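# Twist the cap off a thin jar and set it down

## Task

Unscrew and remove the cap from the flimsy plastic jar, then place the cap on the table. The jar must remain upright, and neither the jar nor the cap may be crushed.

## Robot and tools

Robot: two arms on fixed bases. left_arm carries a five-finger left hand and right_arm a right hand; the left hand is the mirror image of the right. Base positions in the scene frame: left_arm (-0.042, +0.494, 0) m, right_arm (-0.029, -0.508, 0) m, each yawed very slightly (quat_wxyz +1.000, 0, 0, -0.013). There is a post behind the arms.

Scene frame: origin at table-top height, midway between the nominal bases. +x points out over the table, +z up, and left_arm sits on the +y side. Image left and right do not match these arm names. All printed positions, orientations, velocities and targets use this frame. Printed hand positions may be off by a few centimetres.

Hand point: a spot about 0.05 m in front of the palm and 0.15 m from the wrist flange. Its +z runs along the straightened fingers (tips about 0.06 to 0.07 m past it), +y comes out of the palm, and +x crosses the palm away from the thumb on the right hand, toward the thumb on the left. A bracket on the little-finger side of the wrist can strike things. With the fingers level, the wrist may sit lower than the hand point (up to 0.11 m palm down, 0.23 m palm up) and reach the table first.

One row = 28 numbers, each in [-1, 1], always for both arms: left dx, dy, dz, rx, ry, rz; left little, ring, middle, index, thumb_bend, thumb_turn, force_limit, speed; then the same 14 for the right arm. Pose numbers are offsets, not poses: they are measured from that arm's Hand target at the start of the call, along scene axes, and 1.0 equals 0.6 m or 180 degrees. rx, ry, rz form a single rotation vector, turning about the Hand target's position. Every row in a call counts from that same starting Hand target, so sending the same offset in a later call moves the arm further. All six pose numbers at 0 asks nothing new of that arm. Commanded orientation is clipped to within 32 degrees of the measured one per step.

Hand numbers are absolute targets: fingers and thumb_bend +1 straight, -1 curled; thumb_turn +1 beside the palm, -1 opposite the fingers. force_limit maps -1..+1 to about 0..10 N at the fingertip (0..15 N for the two thumb motors). speed rises from near zero at -1 to full at +0.48 and above. There is no 'no change' value: to keep a hand as it is, resend the eight numbers of its last executed row (or, before any, its hand_measured six plus hand_force_limit and hand_speed). For a gentle grip close at speed -0.94 or lower. With the thumb turned in, the hand can wrap objects roughly 0.035 to 0.065 m thick; thumb tip and index pad can pinch a light object up to about 0.08 m. To squeeze harder, raise force_limit and send a target more closed than hand_measured; to loosen, send one more open.

Tools:
execute_actions(actions, cameras): actions is a list of actions; each action is up to 15 rows, one per 1/30 s step, the last row held to step 15. Images come only when actions is empty or cameras asks for them.
move(target, speed, blend, stop_force, zero, blocking, cameras): target is one 28-number row or a list of up to 15 rows; every row's offsets count from the same starting Hand targets. Straight path, no obstacle avoidance, 10 s cap. speed in m/s, 0.002 to 3.6 (default 0.25); turns limited to twice that in rad/s; one value or one per target. blend in m rounds corners of a list (0 stops at each). stop_force in N, 3 to 120, one value for both arms, ends an arm's path when its wrist sensor feels that much push against the motion; use it slowly (about 0.005 m/s) for touches; not reliable while the hand turns; hand numbers must be identical in every row; not allowed with blocking=false. zero (default true) re-zeroes the force reference before the move. blocking=false returns after about 0.5 s while the move continues.
wait(seconds 0 to 3600, cameras). stop(cameras): brakes a running move. zoom_image(camera, region [x0, y0, x1, y1] pixels, at most 504 by 504) on cam_head_left, cam_head_right or cam_high, all 504x504. show_instructions(): reference images. zero_wrist_force(arm: left_arm or right_arm). finished_scene(scene=1): ends for good.

Results: end_effector_position (m), end_effector_quat_wxyz, velocities, Hand target (the base for the next offsets; the hand often rests a little short and the gap can be sent as an offset), joint positions and torques, Wrist force/torque in the end effector's own axes plus a peak line, hand_measured, hand_stopped_by (moving, target, force, stalled, fault) and hand_load_n (positive when something pushes a finger open; a lost grip shows as load near 0). A move adds a 'move:' line: done, off_target, moving, held or fault, and limits such as paced or held.

Cautions: the jar is thin plastic, so use low force_limit and slow closing. Do not drop anything, even a few mm, or release a moving part. Nothing may leave the table. Avoid hard pushes: a target just past firm contact can trigger a fault. Contact torque over joint limits or outside force near 150 N stops the arm for 10 s. Keep the arms apart; a press between them can fail the scene. Keep the wrist clear of its base axis. Motors above 70 C warn, at 85 C the arm is braked. Finish only when the cap rests on the table and the jar stands unaided.

Each tool is called after "Call:" as a command line: name --argument value for each argument, lists and objects as JSON in quotes; but a table of rows of numbers goes row by row, as --pt "numbers of a row", without its own name.

Reference images:

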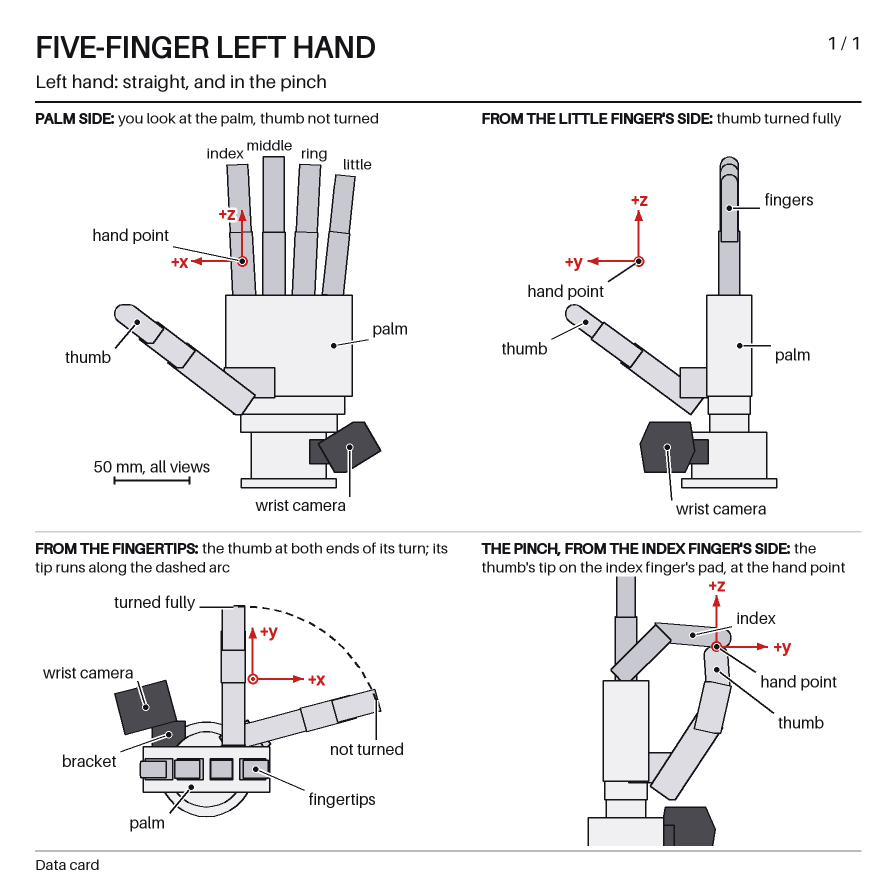

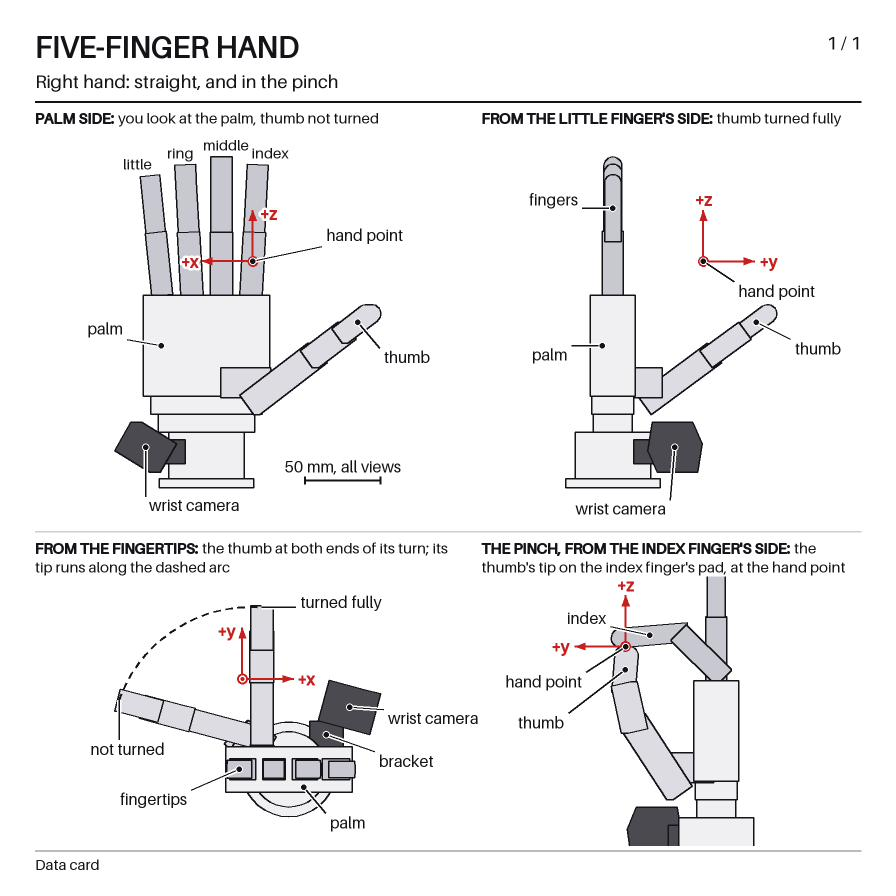

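## Session

Call:
execute_actions --actions '[]'

Scene clock: 0.00 s.
left_arm: end_effector_position=(+0.7615, +0.0496, +0.2077) hand_measured=(+1.000, +1.000, +1.000, +1.000, +1.000, +1.000) hand_load_n=(+0.0, +0.0, +0.0, +0.0, +0.0, +0.0) hand_stopped_by=(target, target, target, target, target, target) hand_force_limit=0.00 hand_speed=-0.80 end_effector_quat_wxyz=(-0.340, +0.374, -0.575, +0.643) | right_arm: end_effector_position=(+0.3154, -0.1475, +0.1574) hand_measured=(+1.000, +1.000, +1.000, +1.000, +1.000, +1.000) hand_load_n=(+0.0, +0.0, +0.0, +0.0, +0.0, +0.0) hand_stopped_by=(target, target, target, target, target, target) hand_force_limit=0.00 hand_speed=-0.80 end_effector_quat_wxyz=(-0.058, +0.699, -0.707, +0.088)
Joint positions: left_arm=[2.918 -2.284 -1.207 3.552 -1.314 3.036] | right_arm=[0.52 -1.1 1.383 1.126 1.706 -2.648]
Joint velocities: within noise
Joint torques (N m): no reading
Motor temperatures (°C): left_arm=[31 31 29 35 38 37] | right_arm=[30 32 32 38 42 37]
Wrist force (N): no reading
Wrist torque (N m): no reading
Wrist force, peak (N): no reading
Hand target: left_arm +0.7615, +0.0496, +0.2077; -0.340, +0.374, -0.575, +0.643 | right_arm +0.3154, -0.1475, +0.1574; -0.058, +0.699, -0.707, +0.088

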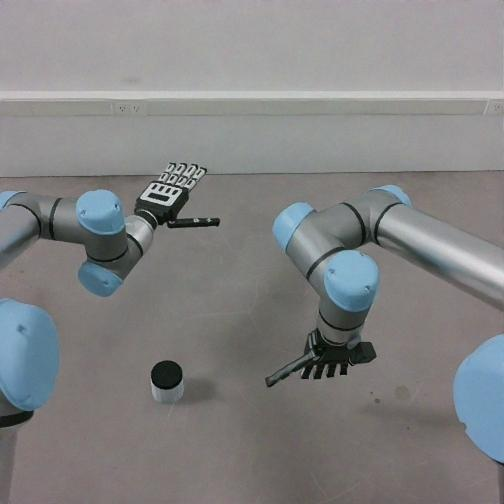

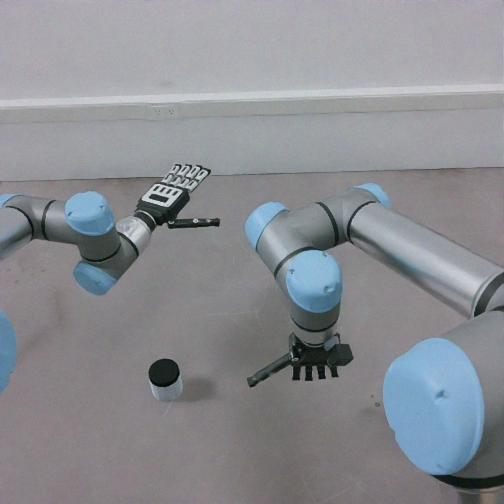

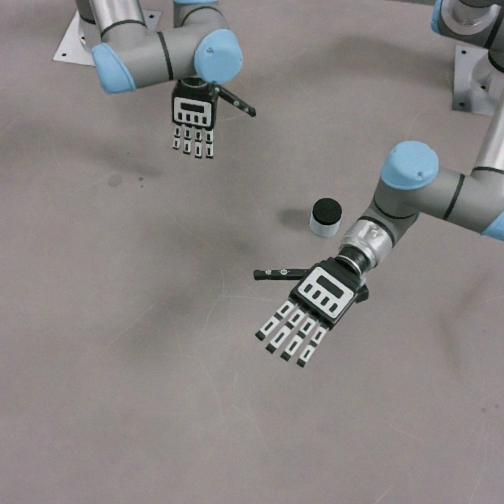

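Call:
zoom_image --camera "cam_head_left" --region '[110, 320, 230, 440]'

Call:
zoom_image --camera "cam_high" --region '[260, 160, 380, 280]'

Call:
zoom_image --camera "cam_head_right" --region '[110, 320, 230, 440]'

Scaled by 4.200.

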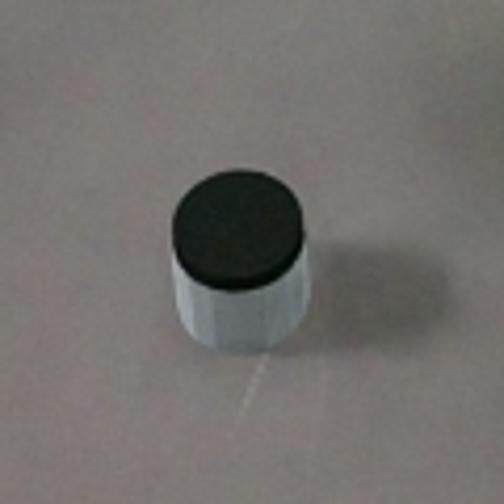

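Scaled by 4.200.

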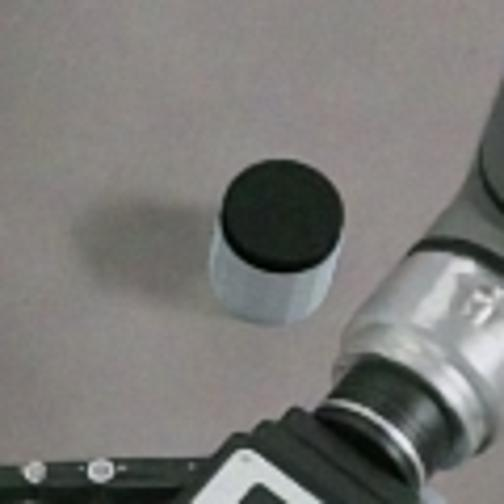

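Scaled by 4.200.

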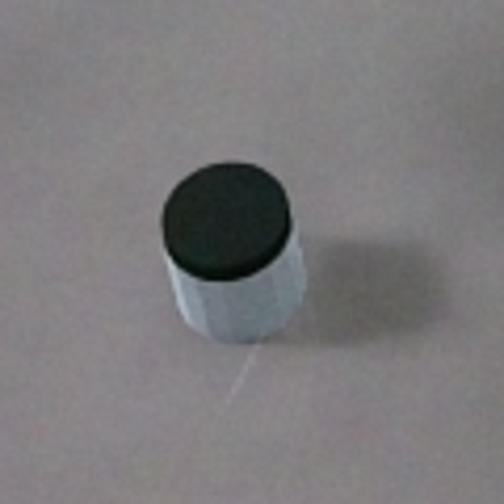

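Call:
zoom_image --camera "cam_head_left" --region '[250, 300, 400, 450]'

Call:
zoom_image --camera "cam_head_left" --region '[120, 140, 240, 260]'

Call:
zoom_image --camera "cam_head_right" --region '[230, 300, 380, 450]'

Call:
zoom_image --camera "cam_high" --region '[160, 60, 280, 180]'

Call:
zoom_image --camera "cam_high" --region '[240, 220, 400, 380]'

Scaled by 3.360.

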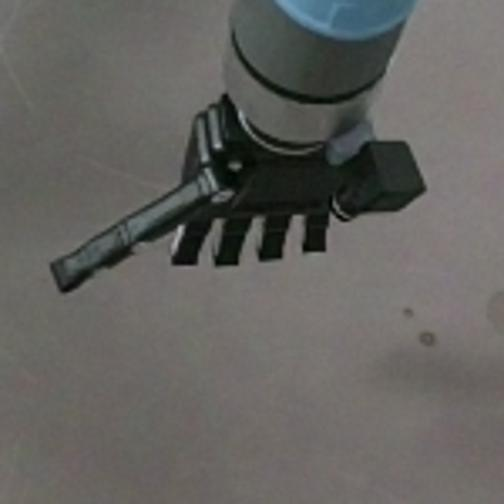

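Scaled by 4.200.

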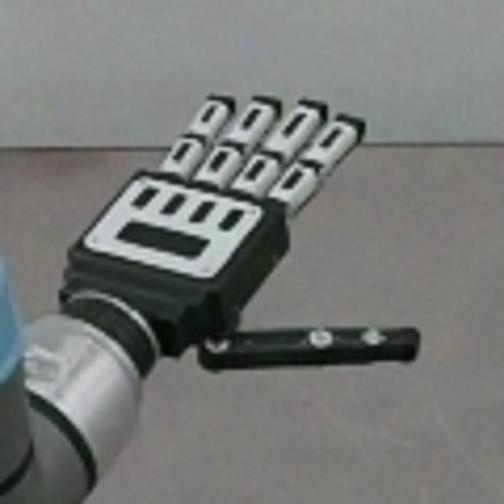

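Scaled by 3.360.

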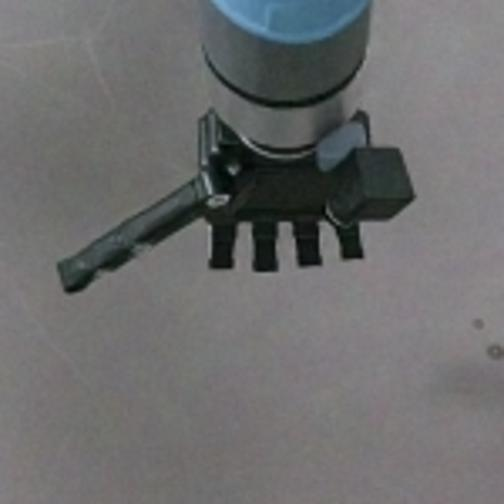

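Scaled by 4.200.

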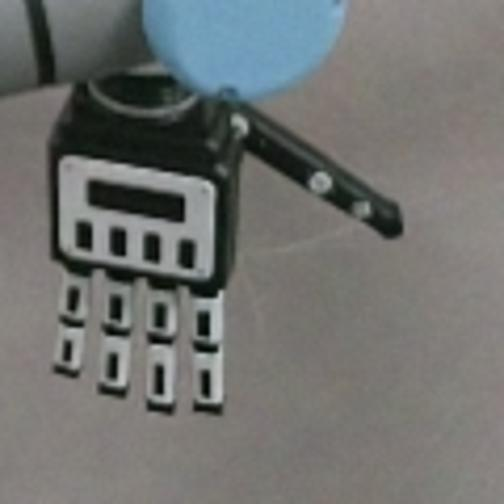

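Scaled by 3.150.

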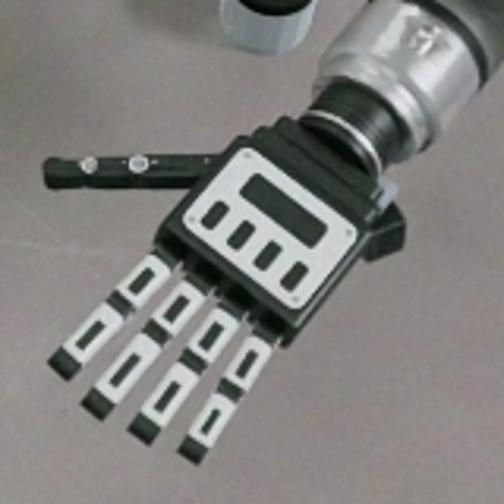

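Call:
move --target '[-0.7025, 0.2673, 0.0705, 0.1907, -0.4143, -0.3517, 1, 1, 1, 1, 1, -1, -0.5, -0.3, 0, 0, 0, 0, 0, 0, 1, 1, 1, 1, 1, 1, 0, -0.8]' --speed 0.2 --cameras '["all"]'

Scene clock: 25.77 s.
left_arm: end_effector_position=(+0.3405, +0.2086, +0.2502) hand_measured=(+1.000, +1.000, +1.000, +1.000, +1.000, -1.000) hand_load_n=(+0.0, +0.0, +0.0, +0.0, +0.0, +0.0) hand_stopped_by=(target, target, target, target, target, target) hand_force_limit=-0.50 hand_speed=-0.30 end_effector_quat_wxyz=(+0.503, +0.307, +0.592, -0.550) | right_arm: end_effector_position=(+0.3154, -0.1475, +0.1574) hand_measured=(+1.000, +1.000, +1.000, +1.000, +1.000, +1.000) hand_load_n=(+0.0, +0.0, +0.0, +0.0, +0.0, +0.0) hand_stopped_by=(target, target, target, target, target, target) hand_force_limit=0.00 hand_speed=-0.80 end_effector_quat_wxyz=(-0.058, +0.699, -0.707, +0.088)
Joint positions: left_arm=[3.481 -1.548 -2.739 6.284 -0.123 2.36] | right_arm=[0.52 -1.1 1.383 1.126 1.706 -2.648]
Joint torques (N m): left_arm=[-3.56 -0.66 4.84 0.93 -2.89 1.56] | right_arm=[0.32 -35.24 -18.91 2.16 0.55 0.18]
Wrist force (N): left_arm=[-1.7 0.2 -0.5] | right_arm=[-0.1 -0.1 -0.1]
Wrist torque (N m): left_arm=[-0.04 0.08 -0.30] | right_arm=[-0.01 0.02 -0.01]
Wrist force, peak (N): left_arm=[-1.6 1.4 -0.7] | right_arm=[0.3 -0.2 -0.2]
Hand target: left_arm +0.3400, +0.2100, +0.2500; +0.327, +0.494, +0.511, -0.622 | right_arm +0.3154, -0.1475, +0.1574; -0.058, +0.699, -0.707, +0.088
Off the commanded pose: left_arm 0.001 m, 33 deg; orientation clipped | right_arm 0.000 m, 0 deg.
joint sent to its limit (left arm) — joint 4 (wrist 1), upper limit. The joint targets are off in orientation, not in position.
move: off_target (left_arm); limits=paced

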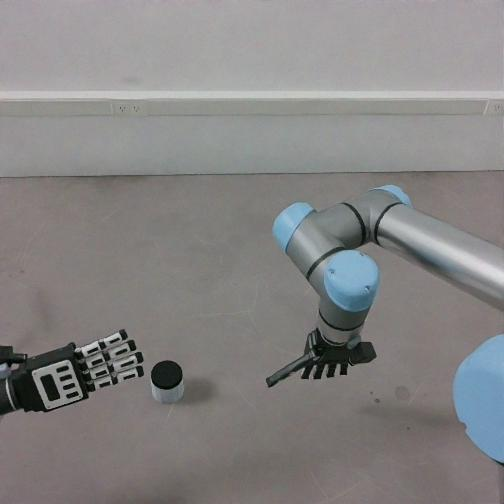

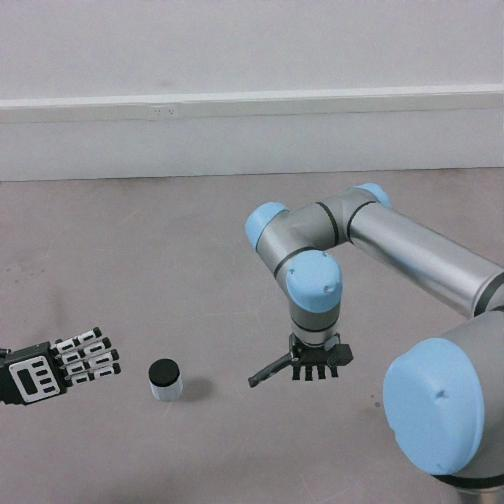

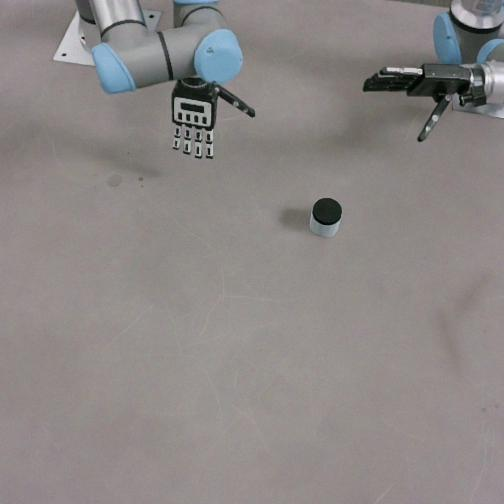

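Call:
move --target '[0.35, -0.0167, 0.0833, 0.037, -0.1027, 0.4194, 1, 1, 1, 1, 1, -1, -0.5, -0.3, 0, 0, 0, 0, 0, 0, 1, 1, 1, 1, 1, 1, 0, -0.8]' --speed 0.15

Scene clock: 35.13 s.
left_arm: end_effector_position=(+0.5500, +0.1999, +0.2999) hand_measured=(+1.000, +1.000, +1.000, +1.000, +1.000, -1.000) hand_load_n=(+0.0, +0.0, +0.0, +0.0, +0.0, +0.5) hand_stopped_by=(target, target, target, target, target, target) hand_force_limit=-0.50 hand_speed=-0.30 end_effector_quat_wxyz=(+0.683, +0.183, +0.683, -0.183) end_effector_velocity=(+0.000, +0.001, +0.000) end_effector_angular_velocity=(+0.002, +0.000, +0.005) | right_arm: end_effector_position=(+0.3154, -0.1475, +0.1574) hand_measured=(+1.000, +1.000, +1.000, +1.000, +1.000, +1.000) hand_load_n=(+0.0, +0.0, +0.0, +0.0, +0.0, +0.0) hand_stopped_by=(target, target, target, target, target, target) hand_force_limit=0.00 hand_speed=-0.80 end_effector_quat_wxyz=(-0.058, +0.699, -0.707, +0.088)
Joint positions: left_arm=[2.928 -1.637 -1.914 3.551 -1.287 4.713] | right_arm=[0.52 -1.1 1.383 1.126 1.706 -2.648]
Joint velocities: left_arm=[0 0 0 -0.001 -0.005 0.002] | right_arm=[within noise]
Joint torques (N m): left_arm=[4.03 27.97 13.7 2.97 -1.32 -1.18] | right_arm=[0.93 -35.78 -19.48 2.33 0.49 -0.03]
Wrist force (N): left_arm=[-2.1 0.2 -0.8] | right_arm=[0.1 0.0 0.0]
Wrist torque (N m): left_arm=[-0.02 0.13 -0.22] | right_arm=[0.01 -0.02 0.01]
Wrist force, peak (N): left_arm=[-2.9 -0.7 0.1] | right_arm=[0.2 -0.3 -0.2]
Hand target: left_arm +0.5500, +0.2000, +0.3000; +0.683, +0.183, +0.683, -0.183 | right_arm +0.3154, -0.1475, +0.1574; -0.058, +0.699, -0.707, +0.088
Off the commanded pose: left_arm 0.000 m, 0 deg | right_arm 0.000 m, 0 deg.
move: done

Call:
move --target '[-0.1667, 0, 0, 0, 0, -0.5, 1, 1, 1, 1, 1, -1, -0.5, -0.3, 0, 0, 0, 0, 0, 0, 1, 1, 1, 1, 1, 1, 0, -0.8]' --speed 0.2

Scene clock: 39.87 s.
left_arm: end_effector_position=(+0.4500, +0.1999, +0.2999) hand_measured=(+1.000, +1.000, +1.000, +1.000, +1.000, -1.000) hand_load_n=(+0.0, +0.0, +0.0, -0.5, +0.0, +0.5) hand_stopped_by=(target, target, target, target, target, target) hand_force_limit=-0.50 hand_speed=-0.30 end_effector_quat_wxyz=(+0.354, +0.613, +0.354, -0.612) | right_arm: end_effector_position=(+0.3154, -0.1475, +0.1574) hand_measured=(+1.000, +1.000, +1.000, +1.000, +1.000, +1.000) hand_load_n=(+0.0, +0.0, +0.0, +0.0, +0.0, +0.0) hand_stopped_by=(target, target, target, target, target, target) hand_force_limit=0.00 hand_speed=-0.80 end_effector_quat_wxyz=(-0.058, +0.699, -0.707, +0.088)
Joint positions: left_arm=[3.321 -2 -1.449 3.45 0.676 4.712] | right_arm=[0.52 -1.1 1.383 1.126 1.706 -2.648]
Joint torques (N m): left_arm=[9.54 43.13 13.89 0.5 1.36 1.2] | right_arm=[0.14 -35.77 -19.8 2.37 0.64 0.15]
Wrist force (N): left_arm=[-2.1 0.3 -0.5] | right_arm=[0.1 -0.2 0.0]
Wrist torque (N m): left_arm=[-0.04 0.11 -0.35] | right_arm=[-0.02 -0.01 0.00]
Wrist force, peak (N): left_arm=[-2.5 0.0 -1.1] | right_arm=[0.3 0.0 -0.1]
Hand target: left_arm +0.4500, +0.2000, +0.3000; +0.354, +0.613, +0.354, -0.612 | right_arm +0.3154, -0.1475, +0.1574; -0.058, +0.699, -0.707, +0.088
Off the commanded pose: left_arm 0.000 m, 0 deg | right_arm 0.000 m, 0 deg.
move: done

Call:
move --target '[-0.15, 0.1, 0, 0, 0, 0, 1, 1, 1, 1, 1, -1, -0.5, -0.3, 0.2043, 0.4592, 0.2377, 0.1004, -0.2136, 0.2486, -1, -1, 1, 1, 1, -1, -0.5, -0.3]' --speed 0.15 --cameras '["all"]'

Scene clock: 44.47 s.
left_arm: end_effector_position=(+0.3600, +0.2600, +0.3000) hand_measured=(+1.000, +1.000, +1.000, +1.000, +1.000, -1.000) hand_load_n=(+0.0, +0.0, +0.0, +0.0, +0.0, +0.5) hand_stopped_by=(target, target, target, target, target, target) hand_force_limit=-0.50 hand_speed=-0.30 end_effector_quat_wxyz=(+0.354, +0.613, +0.354, -0.612) | right_arm: end_effector_position=(+0.4379, +0.1280, +0.2999) hand_measured=(-1.000, -1.000, +1.000, +1.000, +1.000, -1.000) hand_load_n=(+0.0, +0.0, +0.0, +0.0, +0.0, +0.0) hand_stopped_by=(target, target, target, target, target, target) hand_force_limit=-0.50 hand_speed=-0.30 end_effector_quat_wxyz=(-0.413, +0.827, -0.342, +0.171)
Joint positions: left_arm=[3.479 -1.789 -1.737 3.527 0.834 4.712] | right_arm=[0.739 -0.82 0.55 0.915 1.512 -3.186]
Joint torques (N m): left_arm=[-11.1 14.15 30.83 -2.14 -1.89 1.7] | right_arm=[-6.08 -58.38 -24.75 -1.16 1.5 1.52]
Wrist force (N): left_arm=[-2.4 0.1 -1.0] | right_arm=[-0.7 0.8 0.2]
Wrist torque (N m): left_arm=[-0.01 0.15 -0.36] | right_arm=[0.07 0.20 0.16]
Wrist force, peak (N): left_arm=[-2.6 0.0 -1.0] | right_arm=[-0.8 0.8 0.2]
Hand target: left_arm +0.3600, +0.2600, +0.3000; +0.354, +0.613, +0.354, -0.612 | right_arm +0.4380, +0.1280, +0.3001; -0.413, +0.826, -0.342, +0.171
Off the commanded pose: left_arm 0.000 m, 0 deg | right_arm 0.000 m, 0 deg.
move: done

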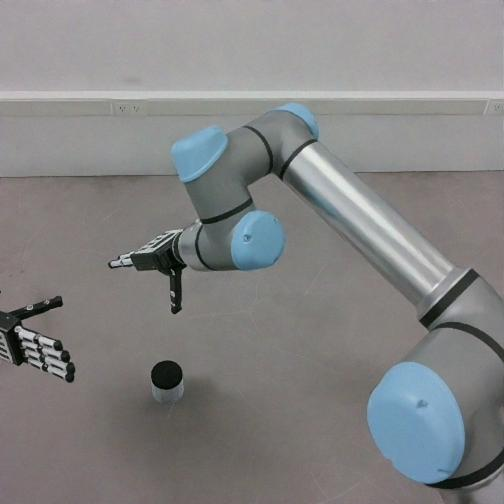

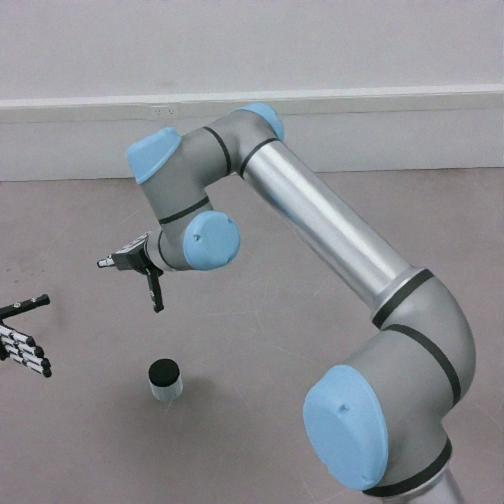

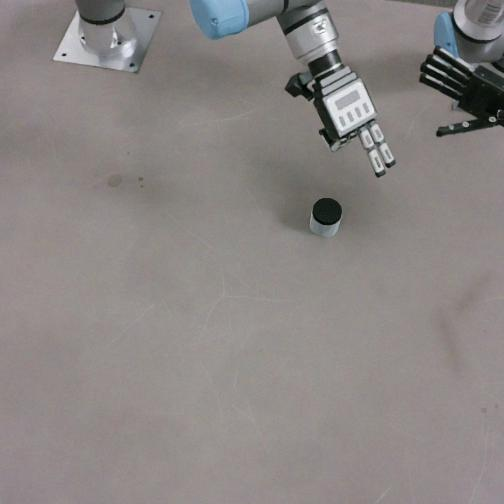

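Call:
zoom_image --camera "cam_head_left" --region '[90, 210, 210, 330]'

Call:
zoom_image --camera "cam_head_right" --region '[80, 210, 200, 330]'

Call:
zoom_image --camera "cam_high" --region '[290, 70, 410, 190]'

Scaled by 4.200.

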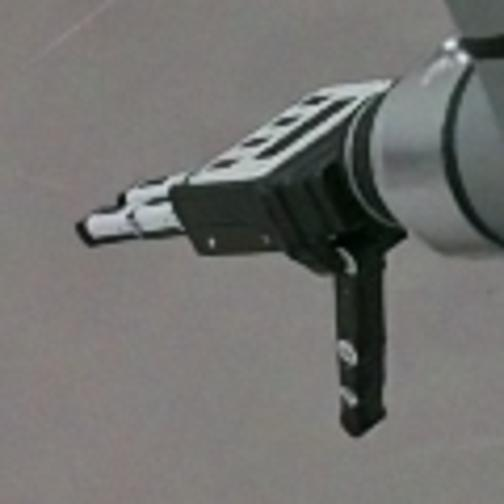

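Scaled by 4.200.

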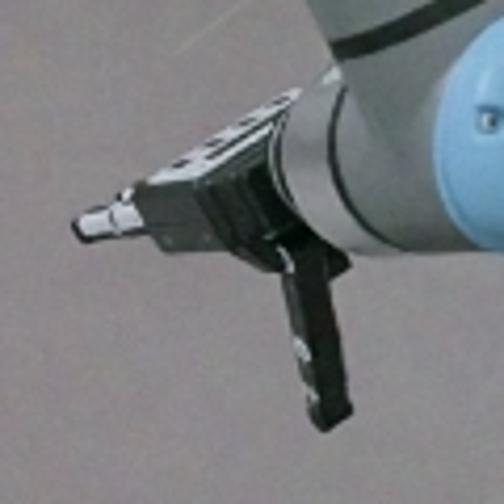

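Scaled by 4.200.

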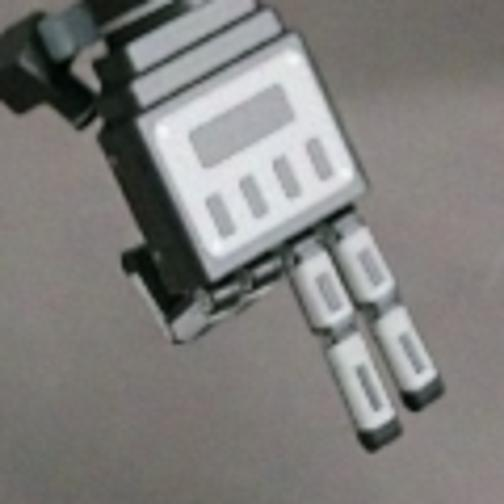

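Call:
move --target '[0, 0, 0, 0, 0, 0, 1, 1, 1, 1, 1, -1, -0.5, -0.3, 0, 0, -0.2, 0, 0, 0, -1, -1, 1, 1, 1, -1, -0.5, -0.3]' --speed 0.12 --cameras '["all"]'

Call:
zoom_image --camera "cam_head_left" --region '[100, 290, 220, 410]'

Call:
zoom_image --camera "cam_head_right" --region '[90, 290, 210, 410]'

Call:
zoom_image --camera "cam_high" --region '[270, 120, 390, 240]'

Scene clock: 46.97 s.
left_arm: end_effector_position=(+0.3600, +0.2600, +0.3000) hand_measured=(+1.000, +1.000, +1.000, +1.000, +1.000, -1.000) hand_load_n=(+0.0, -0.5, +0.0, +0.0, +0.5, +0.0) hand_stopped_by=(target, target, target, target, target, target) hand_force_limit=-0.50 hand_speed=-0.30 end_effector_quat_wxyz=(+0.354, +0.613, +0.354, -0.612) | right_arm: end_effector_position=(+0.4380, +0.1280, +0.1800) hand_measured=(-1.000, -1.000, +1.000, +1.000, +1.000, -1.000) hand_load_n=(+0.0, +0.5, +0.0, +0.0, +0.0, +0.0) hand_stopped_by=(target, target, target, target, target, target) hand_force_limit=-0.50 hand_speed=-0.30 end_effector_quat_wxyz=(-0.413, +0.827, -0.342, +0.171)
Joint positions: left_arm=[3.479 -1.789 -1.737 3.527 0.834 4.712] | right_arm=[0.739 -0.862 0.931 0.575 1.512 -3.186]
Joint torques (N m): left_arm=[-12.46 14.3 31.79 -2.43 -1.64 0.65] | right_arm=[-4.26 -56.99 -15.89 -0.74 -2.01 2.56]
Wrist force (N): left_arm=[-2.2 0.1 -0.6] | right_arm=[-0.5 0.6 0.3]
Wrist torque (N m): left_arm=[-0.05 0.13 -0.34] | right_arm=[0.03 0.17 0.16]
Wrist force, peak (N): left_arm=[-2.4 0.2 -0.9] | right_arm=[-0.4 2.0 1.0]
Hand target: left_arm +0.3600, +0.2600, +0.3000; +0.354, +0.613, +0.354, -0.612 | right_arm +0.4380, +0.1280, +0.1801; -0.413, +0.826, -0.342, +0.171
Off the commanded pose: left_arm 0.000 m, 0 deg | right_arm 0.000 m, 0 deg.
move: done

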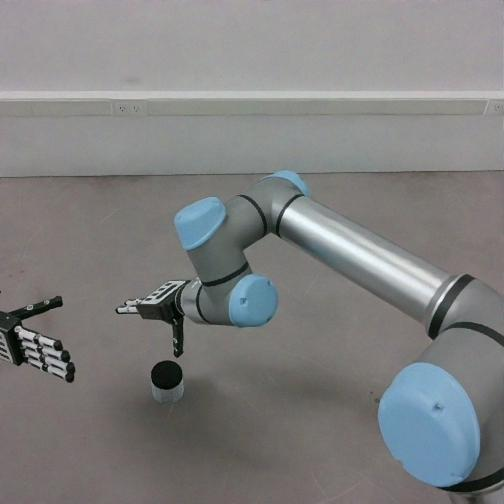

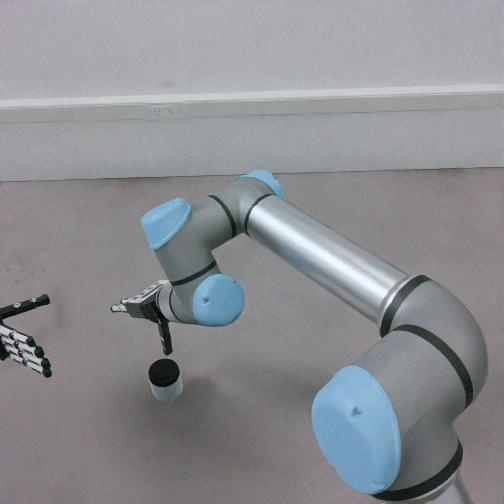

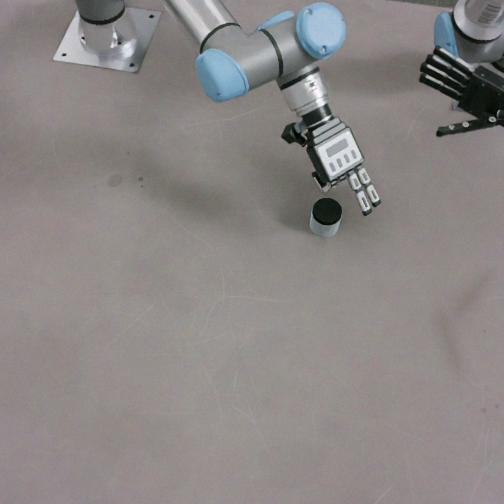

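Scaled by 4.200.

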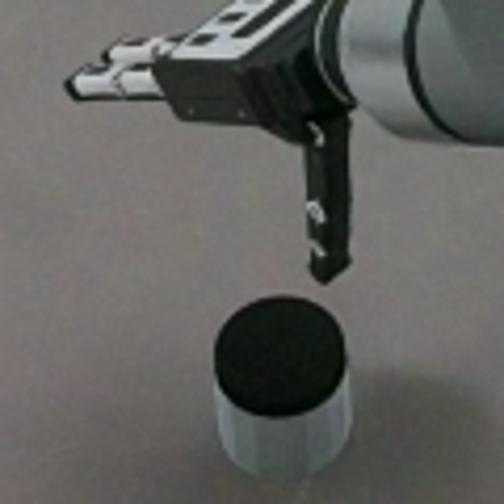

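Scaled by 4.200.

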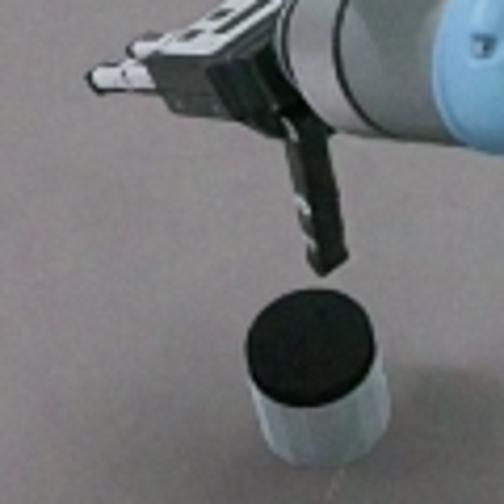

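Scaled by 4.200.

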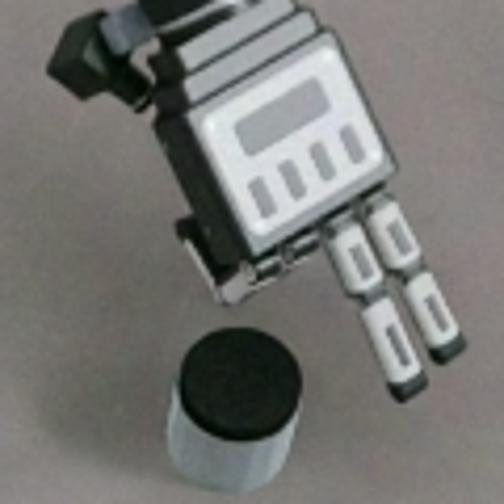

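Call:
zoom_image --camera "cam_head_left" --region '[145, 350, 190, 410]'

Call:
zoom_image --camera "cam_high" --region '[300, 190, 350, 245]'

Scaled by 8.400.

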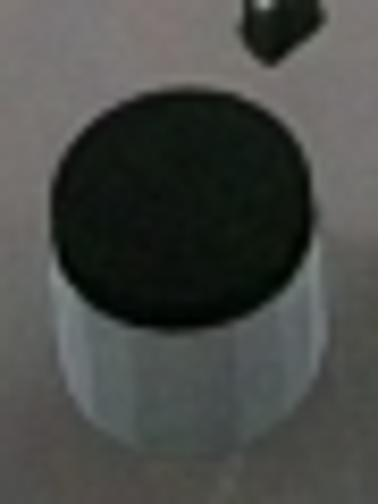

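Scaled by 9.164.

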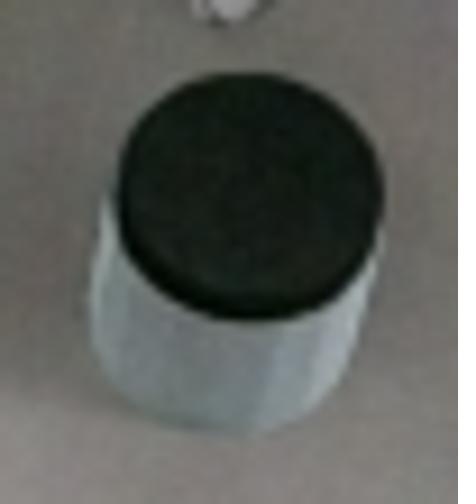

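Call:
move --target '[0.0297, -0.0663, -0.25, 0.0481, -0.0278, 0, 1, 1, 1, 1, 1, -0.59, -0.5, -0.3, -0.2, -0.2, 0.2, 0, 0, 0, -1, -1, 1, 1, 1, -1, -0.5, -0.3]' --speed 0.15 --cameras '["all"]'

Call:
zoom_image --camera "cam_head_left" --region '[0, 290, 200, 490]'

Call:
zoom_image --camera "cam_high" --region '[300, 60, 480, 240]'

Scene clock: 52.30 s.
left_arm: end_effector_position=(+0.3777, +0.2201, +0.1499) hand_measured=(+1.000, +1.000, +1.000, +1.000, +1.000, -0.590) hand_load_n=(+0.0, +0.0, +0.0, +0.0, +0.0, +0.0) hand_stopped_by=(target, target, target, target, target, target) hand_force_limit=-0.50 hand_speed=-0.30 end_effector_quat_wxyz=(+0.322, +0.664, +0.383, -0.556) | right_arm: end_effector_position=(+0.3181, +0.0080, +0.3000) hand_measured=(-1.000, -1.000, +1.000, +1.000, +1.000, -1.000) hand_load_n=(+0.0, +0.0, +0.0, +0.0, +0.0, +0.0) hand_stopped_by=(target, target, target, target, target, target) hand_force_limit=-0.50 hand_speed=-0.30 end_effector_quat_wxyz=(-0.413, +0.826, -0.342, +0.171)
Joint positions: left_arm=[3.372 -1.902 -1.912 4.074 0.744 4.52] | right_arm=[0.711 -1.326 1.318 0.653 1.49 -3.203]
Joint torques (N m): left_arm=[8.61 39.58 28.79 1.42 1.42 0.76] | right_arm=[7.71 -37.13 -23.09 0.39 1.97 1.09]
Wrist force (N): left_arm=[-2.0 0.1 -0.6] | right_arm=[-0.6 0.8 0.3]
Wrist torque (N m): left_arm=[-0.04 0.11 -0.29] | right_arm=[0.06 0.18 0.26]
Wrist force, peak (N): left_arm=[-3.1 0.0 -1.1] | right_arm=[-0.3 0.7 1.6]
Hand target: left_arm +0.3778, +0.2202, +0.1500; +0.322, +0.664, +0.383, -0.556 | right_arm +0.3180, +0.0080, +0.3001; -0.413, +0.826, -0.342, +0.171
Off the commanded pose: left_arm 0.000 m, 0 deg | right_arm 0.000 m, 0 deg.
move: done

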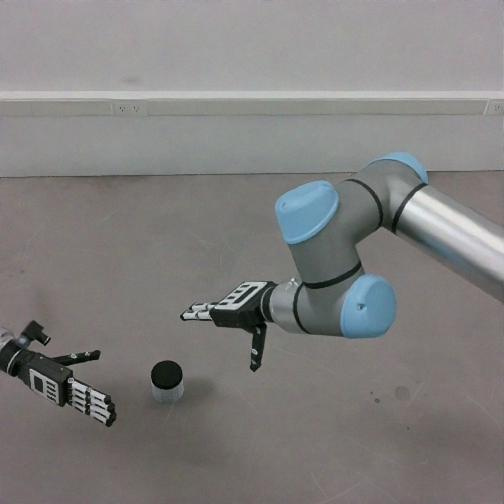

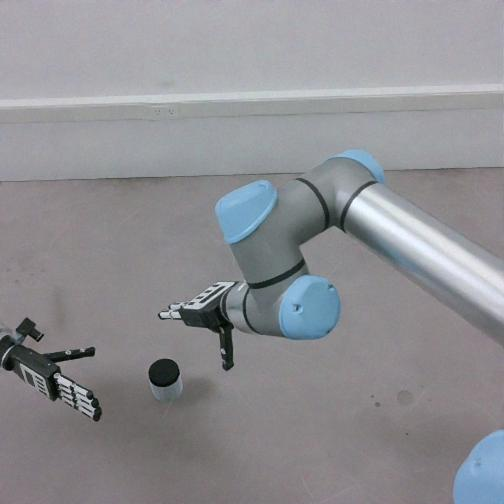

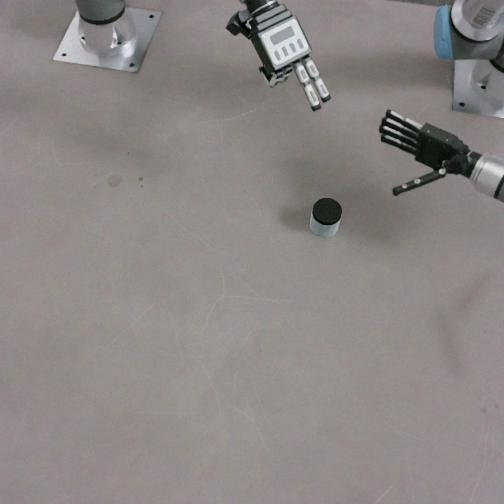

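Scaled by 2.520.

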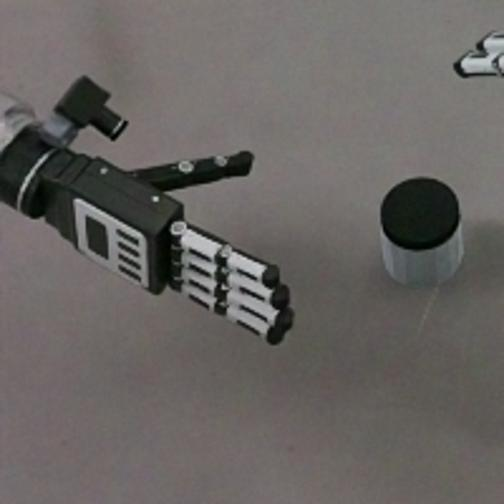

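Scaled by 2.800.

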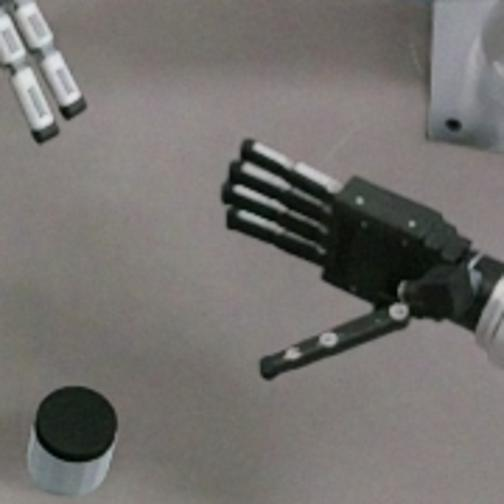

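Call:
move --target '[0.0052, -0.0025, -0.175, 0, 0, 0, 1, 1, 1, 1, 1, -0.59, -0.5, -0.3, 0, 0, 0, 0, 0, 0, -1, -1, 1, 1, 1, -1, -0.5, -0.3]' --speed 0.08 --cameras '["all"]'

Call:
zoom_image --camera "cam_head_left" --region '[40, 320, 200, 480]'

Call:
zoom_image --camera "cam_head_right" --region '[40, 320, 200, 480]'

Call:
zoom_image --camera "cam_high" --region '[300, 100, 460, 260]'

Scene clock: 55.47 s.
left_arm: end_effector_position=(+0.3808, +0.2186, +0.0449) hand_measured=(+1.000, +1.000, +1.000, +1.000, +1.000, -0.590) hand_load_n=(+0.0, +0.0, +0.0, +0.0, +0.0, +0.5) hand_stopped_by=(target, target, target, target, target, target) hand_force_limit=-0.50 hand_speed=-0.30 end_effector_quat_wxyz=(+0.322, +0.663, +0.383, -0.556) | right_arm: end_effector_position=(+0.3180, +0.0080, +0.3001) hand_measured=(-1.000, -1.000, +1.000, +1.000, +1.000, -1.000) hand_load_n=(+0.0, +0.0, +0.0, +0.0, +0.0, +0.0) hand_stopped_by=(target, target, target, target, target, target) hand_force_limit=-0.50 hand_speed=-0.30 end_effector_quat_wxyz=(-0.413, +0.826, -0.342, +0.171)
Joint positions: left_arm=[3.367 -2.099 -1.974 4.334 0.74 4.518] | right_arm=[0.711 -1.326 1.318 0.653 1.49 -3.203]
Joint torques (N m): left_arm=[-9.03 37.95 26.39 0.09 -1.48 -1.68] | right_arm=[6.81 -41.66 -15.07 1.24 2.21 2.1]
Wrist force (N): left_arm=[-2.0 0.0 -1.0] | right_arm=[-0.2 0.5 0.1]
Wrist torque (N m): left_arm=[-0.04 0.09 -0.15] | right_arm=[0.03 0.13 0.27]
Wrist force, peak (N): left_arm=[-2.8 0.4 -1.3] | right_arm=[-0.6 0.8 0.1]
Hand target: left_arm +0.3809, +0.2187, +0.0450; +0.322, +0.664, +0.383, -0.556 | right_arm +0.3180, +0.0080, +0.3001; -0.413, +0.826, -0.342, +0.171
Off the commanded pose: left_arm 0.000 m, 0 deg | right_arm 0.000 m, 0 deg.
move: done

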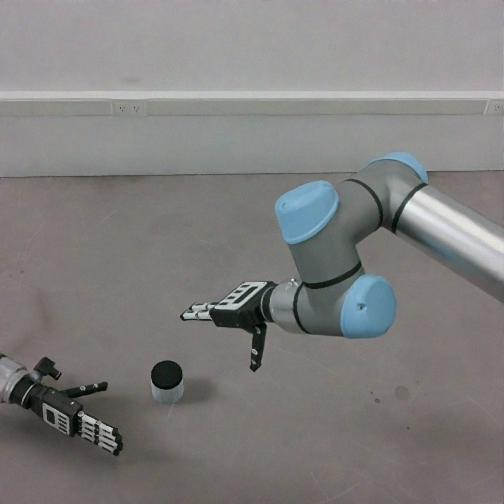

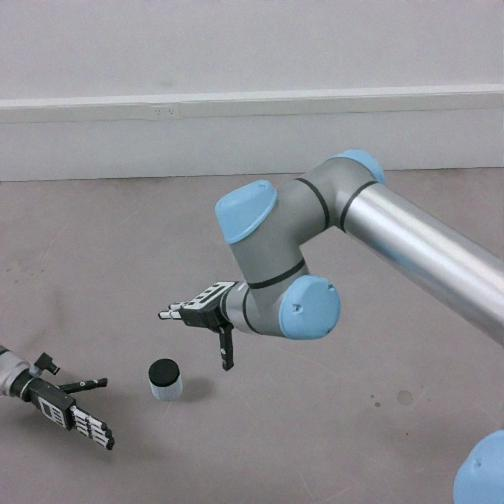

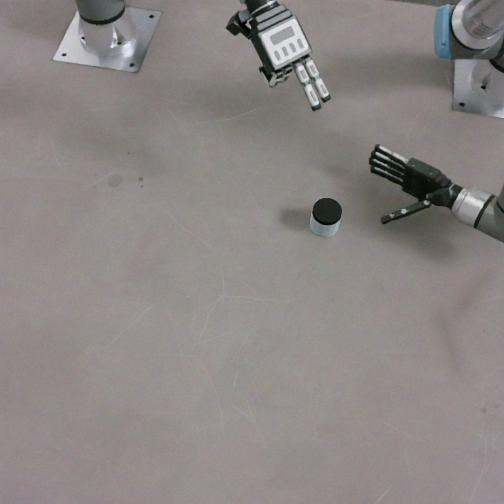

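Scaled by 3.150.

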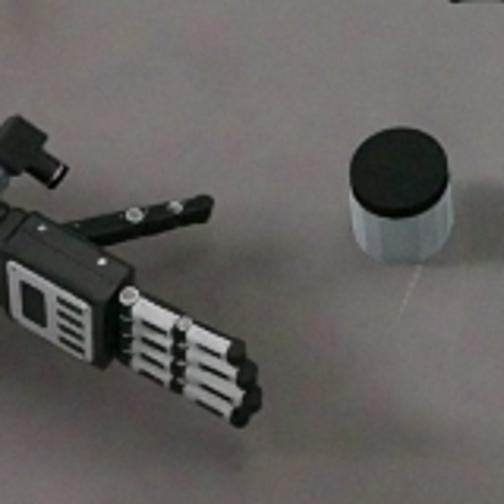

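Scaled by 3.150.

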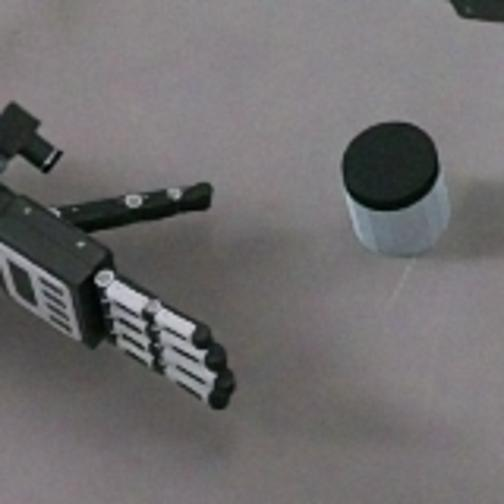

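Scaled by 3.150.

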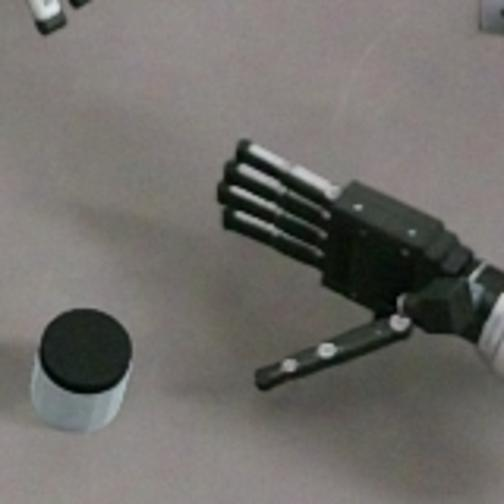

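Call:
move --target '[0, 0, -0.0283, 0, 0, 0, 1, 1, 1, 1, 1, -0.59, -0.5, -0.3, 0, 0, 0, 0, 0, 0, -1, -1, 1, 1, 1, -1, -0.5, -0.3]' --speed 0.02 --stop_force 6

Scene clock: 58.37 s.
left_arm: end_effector_position=(+0.3809, +0.2187, +0.0280) hand_measured=(+1.000, +1.000, +1.000, +1.000, +1.000, -0.590) hand_load_n=(+0.0, +0.0, +0.0, +0.0, +0.0, +0.0) hand_stopped_by=(target, target, target, target, target, target) hand_force_limit=-0.50 hand_speed=-0.30 end_effector_quat_wxyz=(+0.322, +0.664, +0.383, -0.556) | right_arm: end_effector_position=(+0.3180, +0.0080, +0.3001) hand_measured=(-1.000, -1.000, +1.000, +1.000, +1.000, -1.000) hand_load_n=(+0.0, +0.0, +0.0, +0.0, +0.0, +0.0) hand_stopped_by=(target, target, target, target, target, target) hand_force_limit=-0.50 hand_speed=-0.30 end_effector_quat_wxyz=(-0.413, +0.826, -0.342, +0.171)
Joint positions: left_arm=[3.367 -2.134 -1.979 4.374 0.74 4.518] | right_arm=[0.711 -1.326 1.318 0.653 1.49 -3.203]
Joint torques (N m): left_arm=[4.56 44.95 13.77 -1.69 0.52 1.16] | right_arm=[6.45 -42.08 -15.27 1.3 2.19 2.16]
Wrist force (N): left_arm=[-1.8 0.1 -0.6] | right_arm=[-0.3 0.6 0.2]
Wrist torque (N m): left_arm=[-0.04 0.06 -0.13] | right_arm=[0.03 0.14 0.27]
Wrist force, peak (N): left_arm=[-2.4 0.0 -0.9] | right_arm=[-0.7 0.7 -0.1]
Hand target: left_arm +0.3809, +0.2187, +0.0280; +0.322, +0.664, +0.383, -0.556 | right_arm +0.3180, +0.0080, +0.3001; -0.413, +0.826, -0.342, +0.171
Off the commanded pose: left_arm 0.000 m, 0 deg | right_arm 0.000 m, 0 deg.
move: done


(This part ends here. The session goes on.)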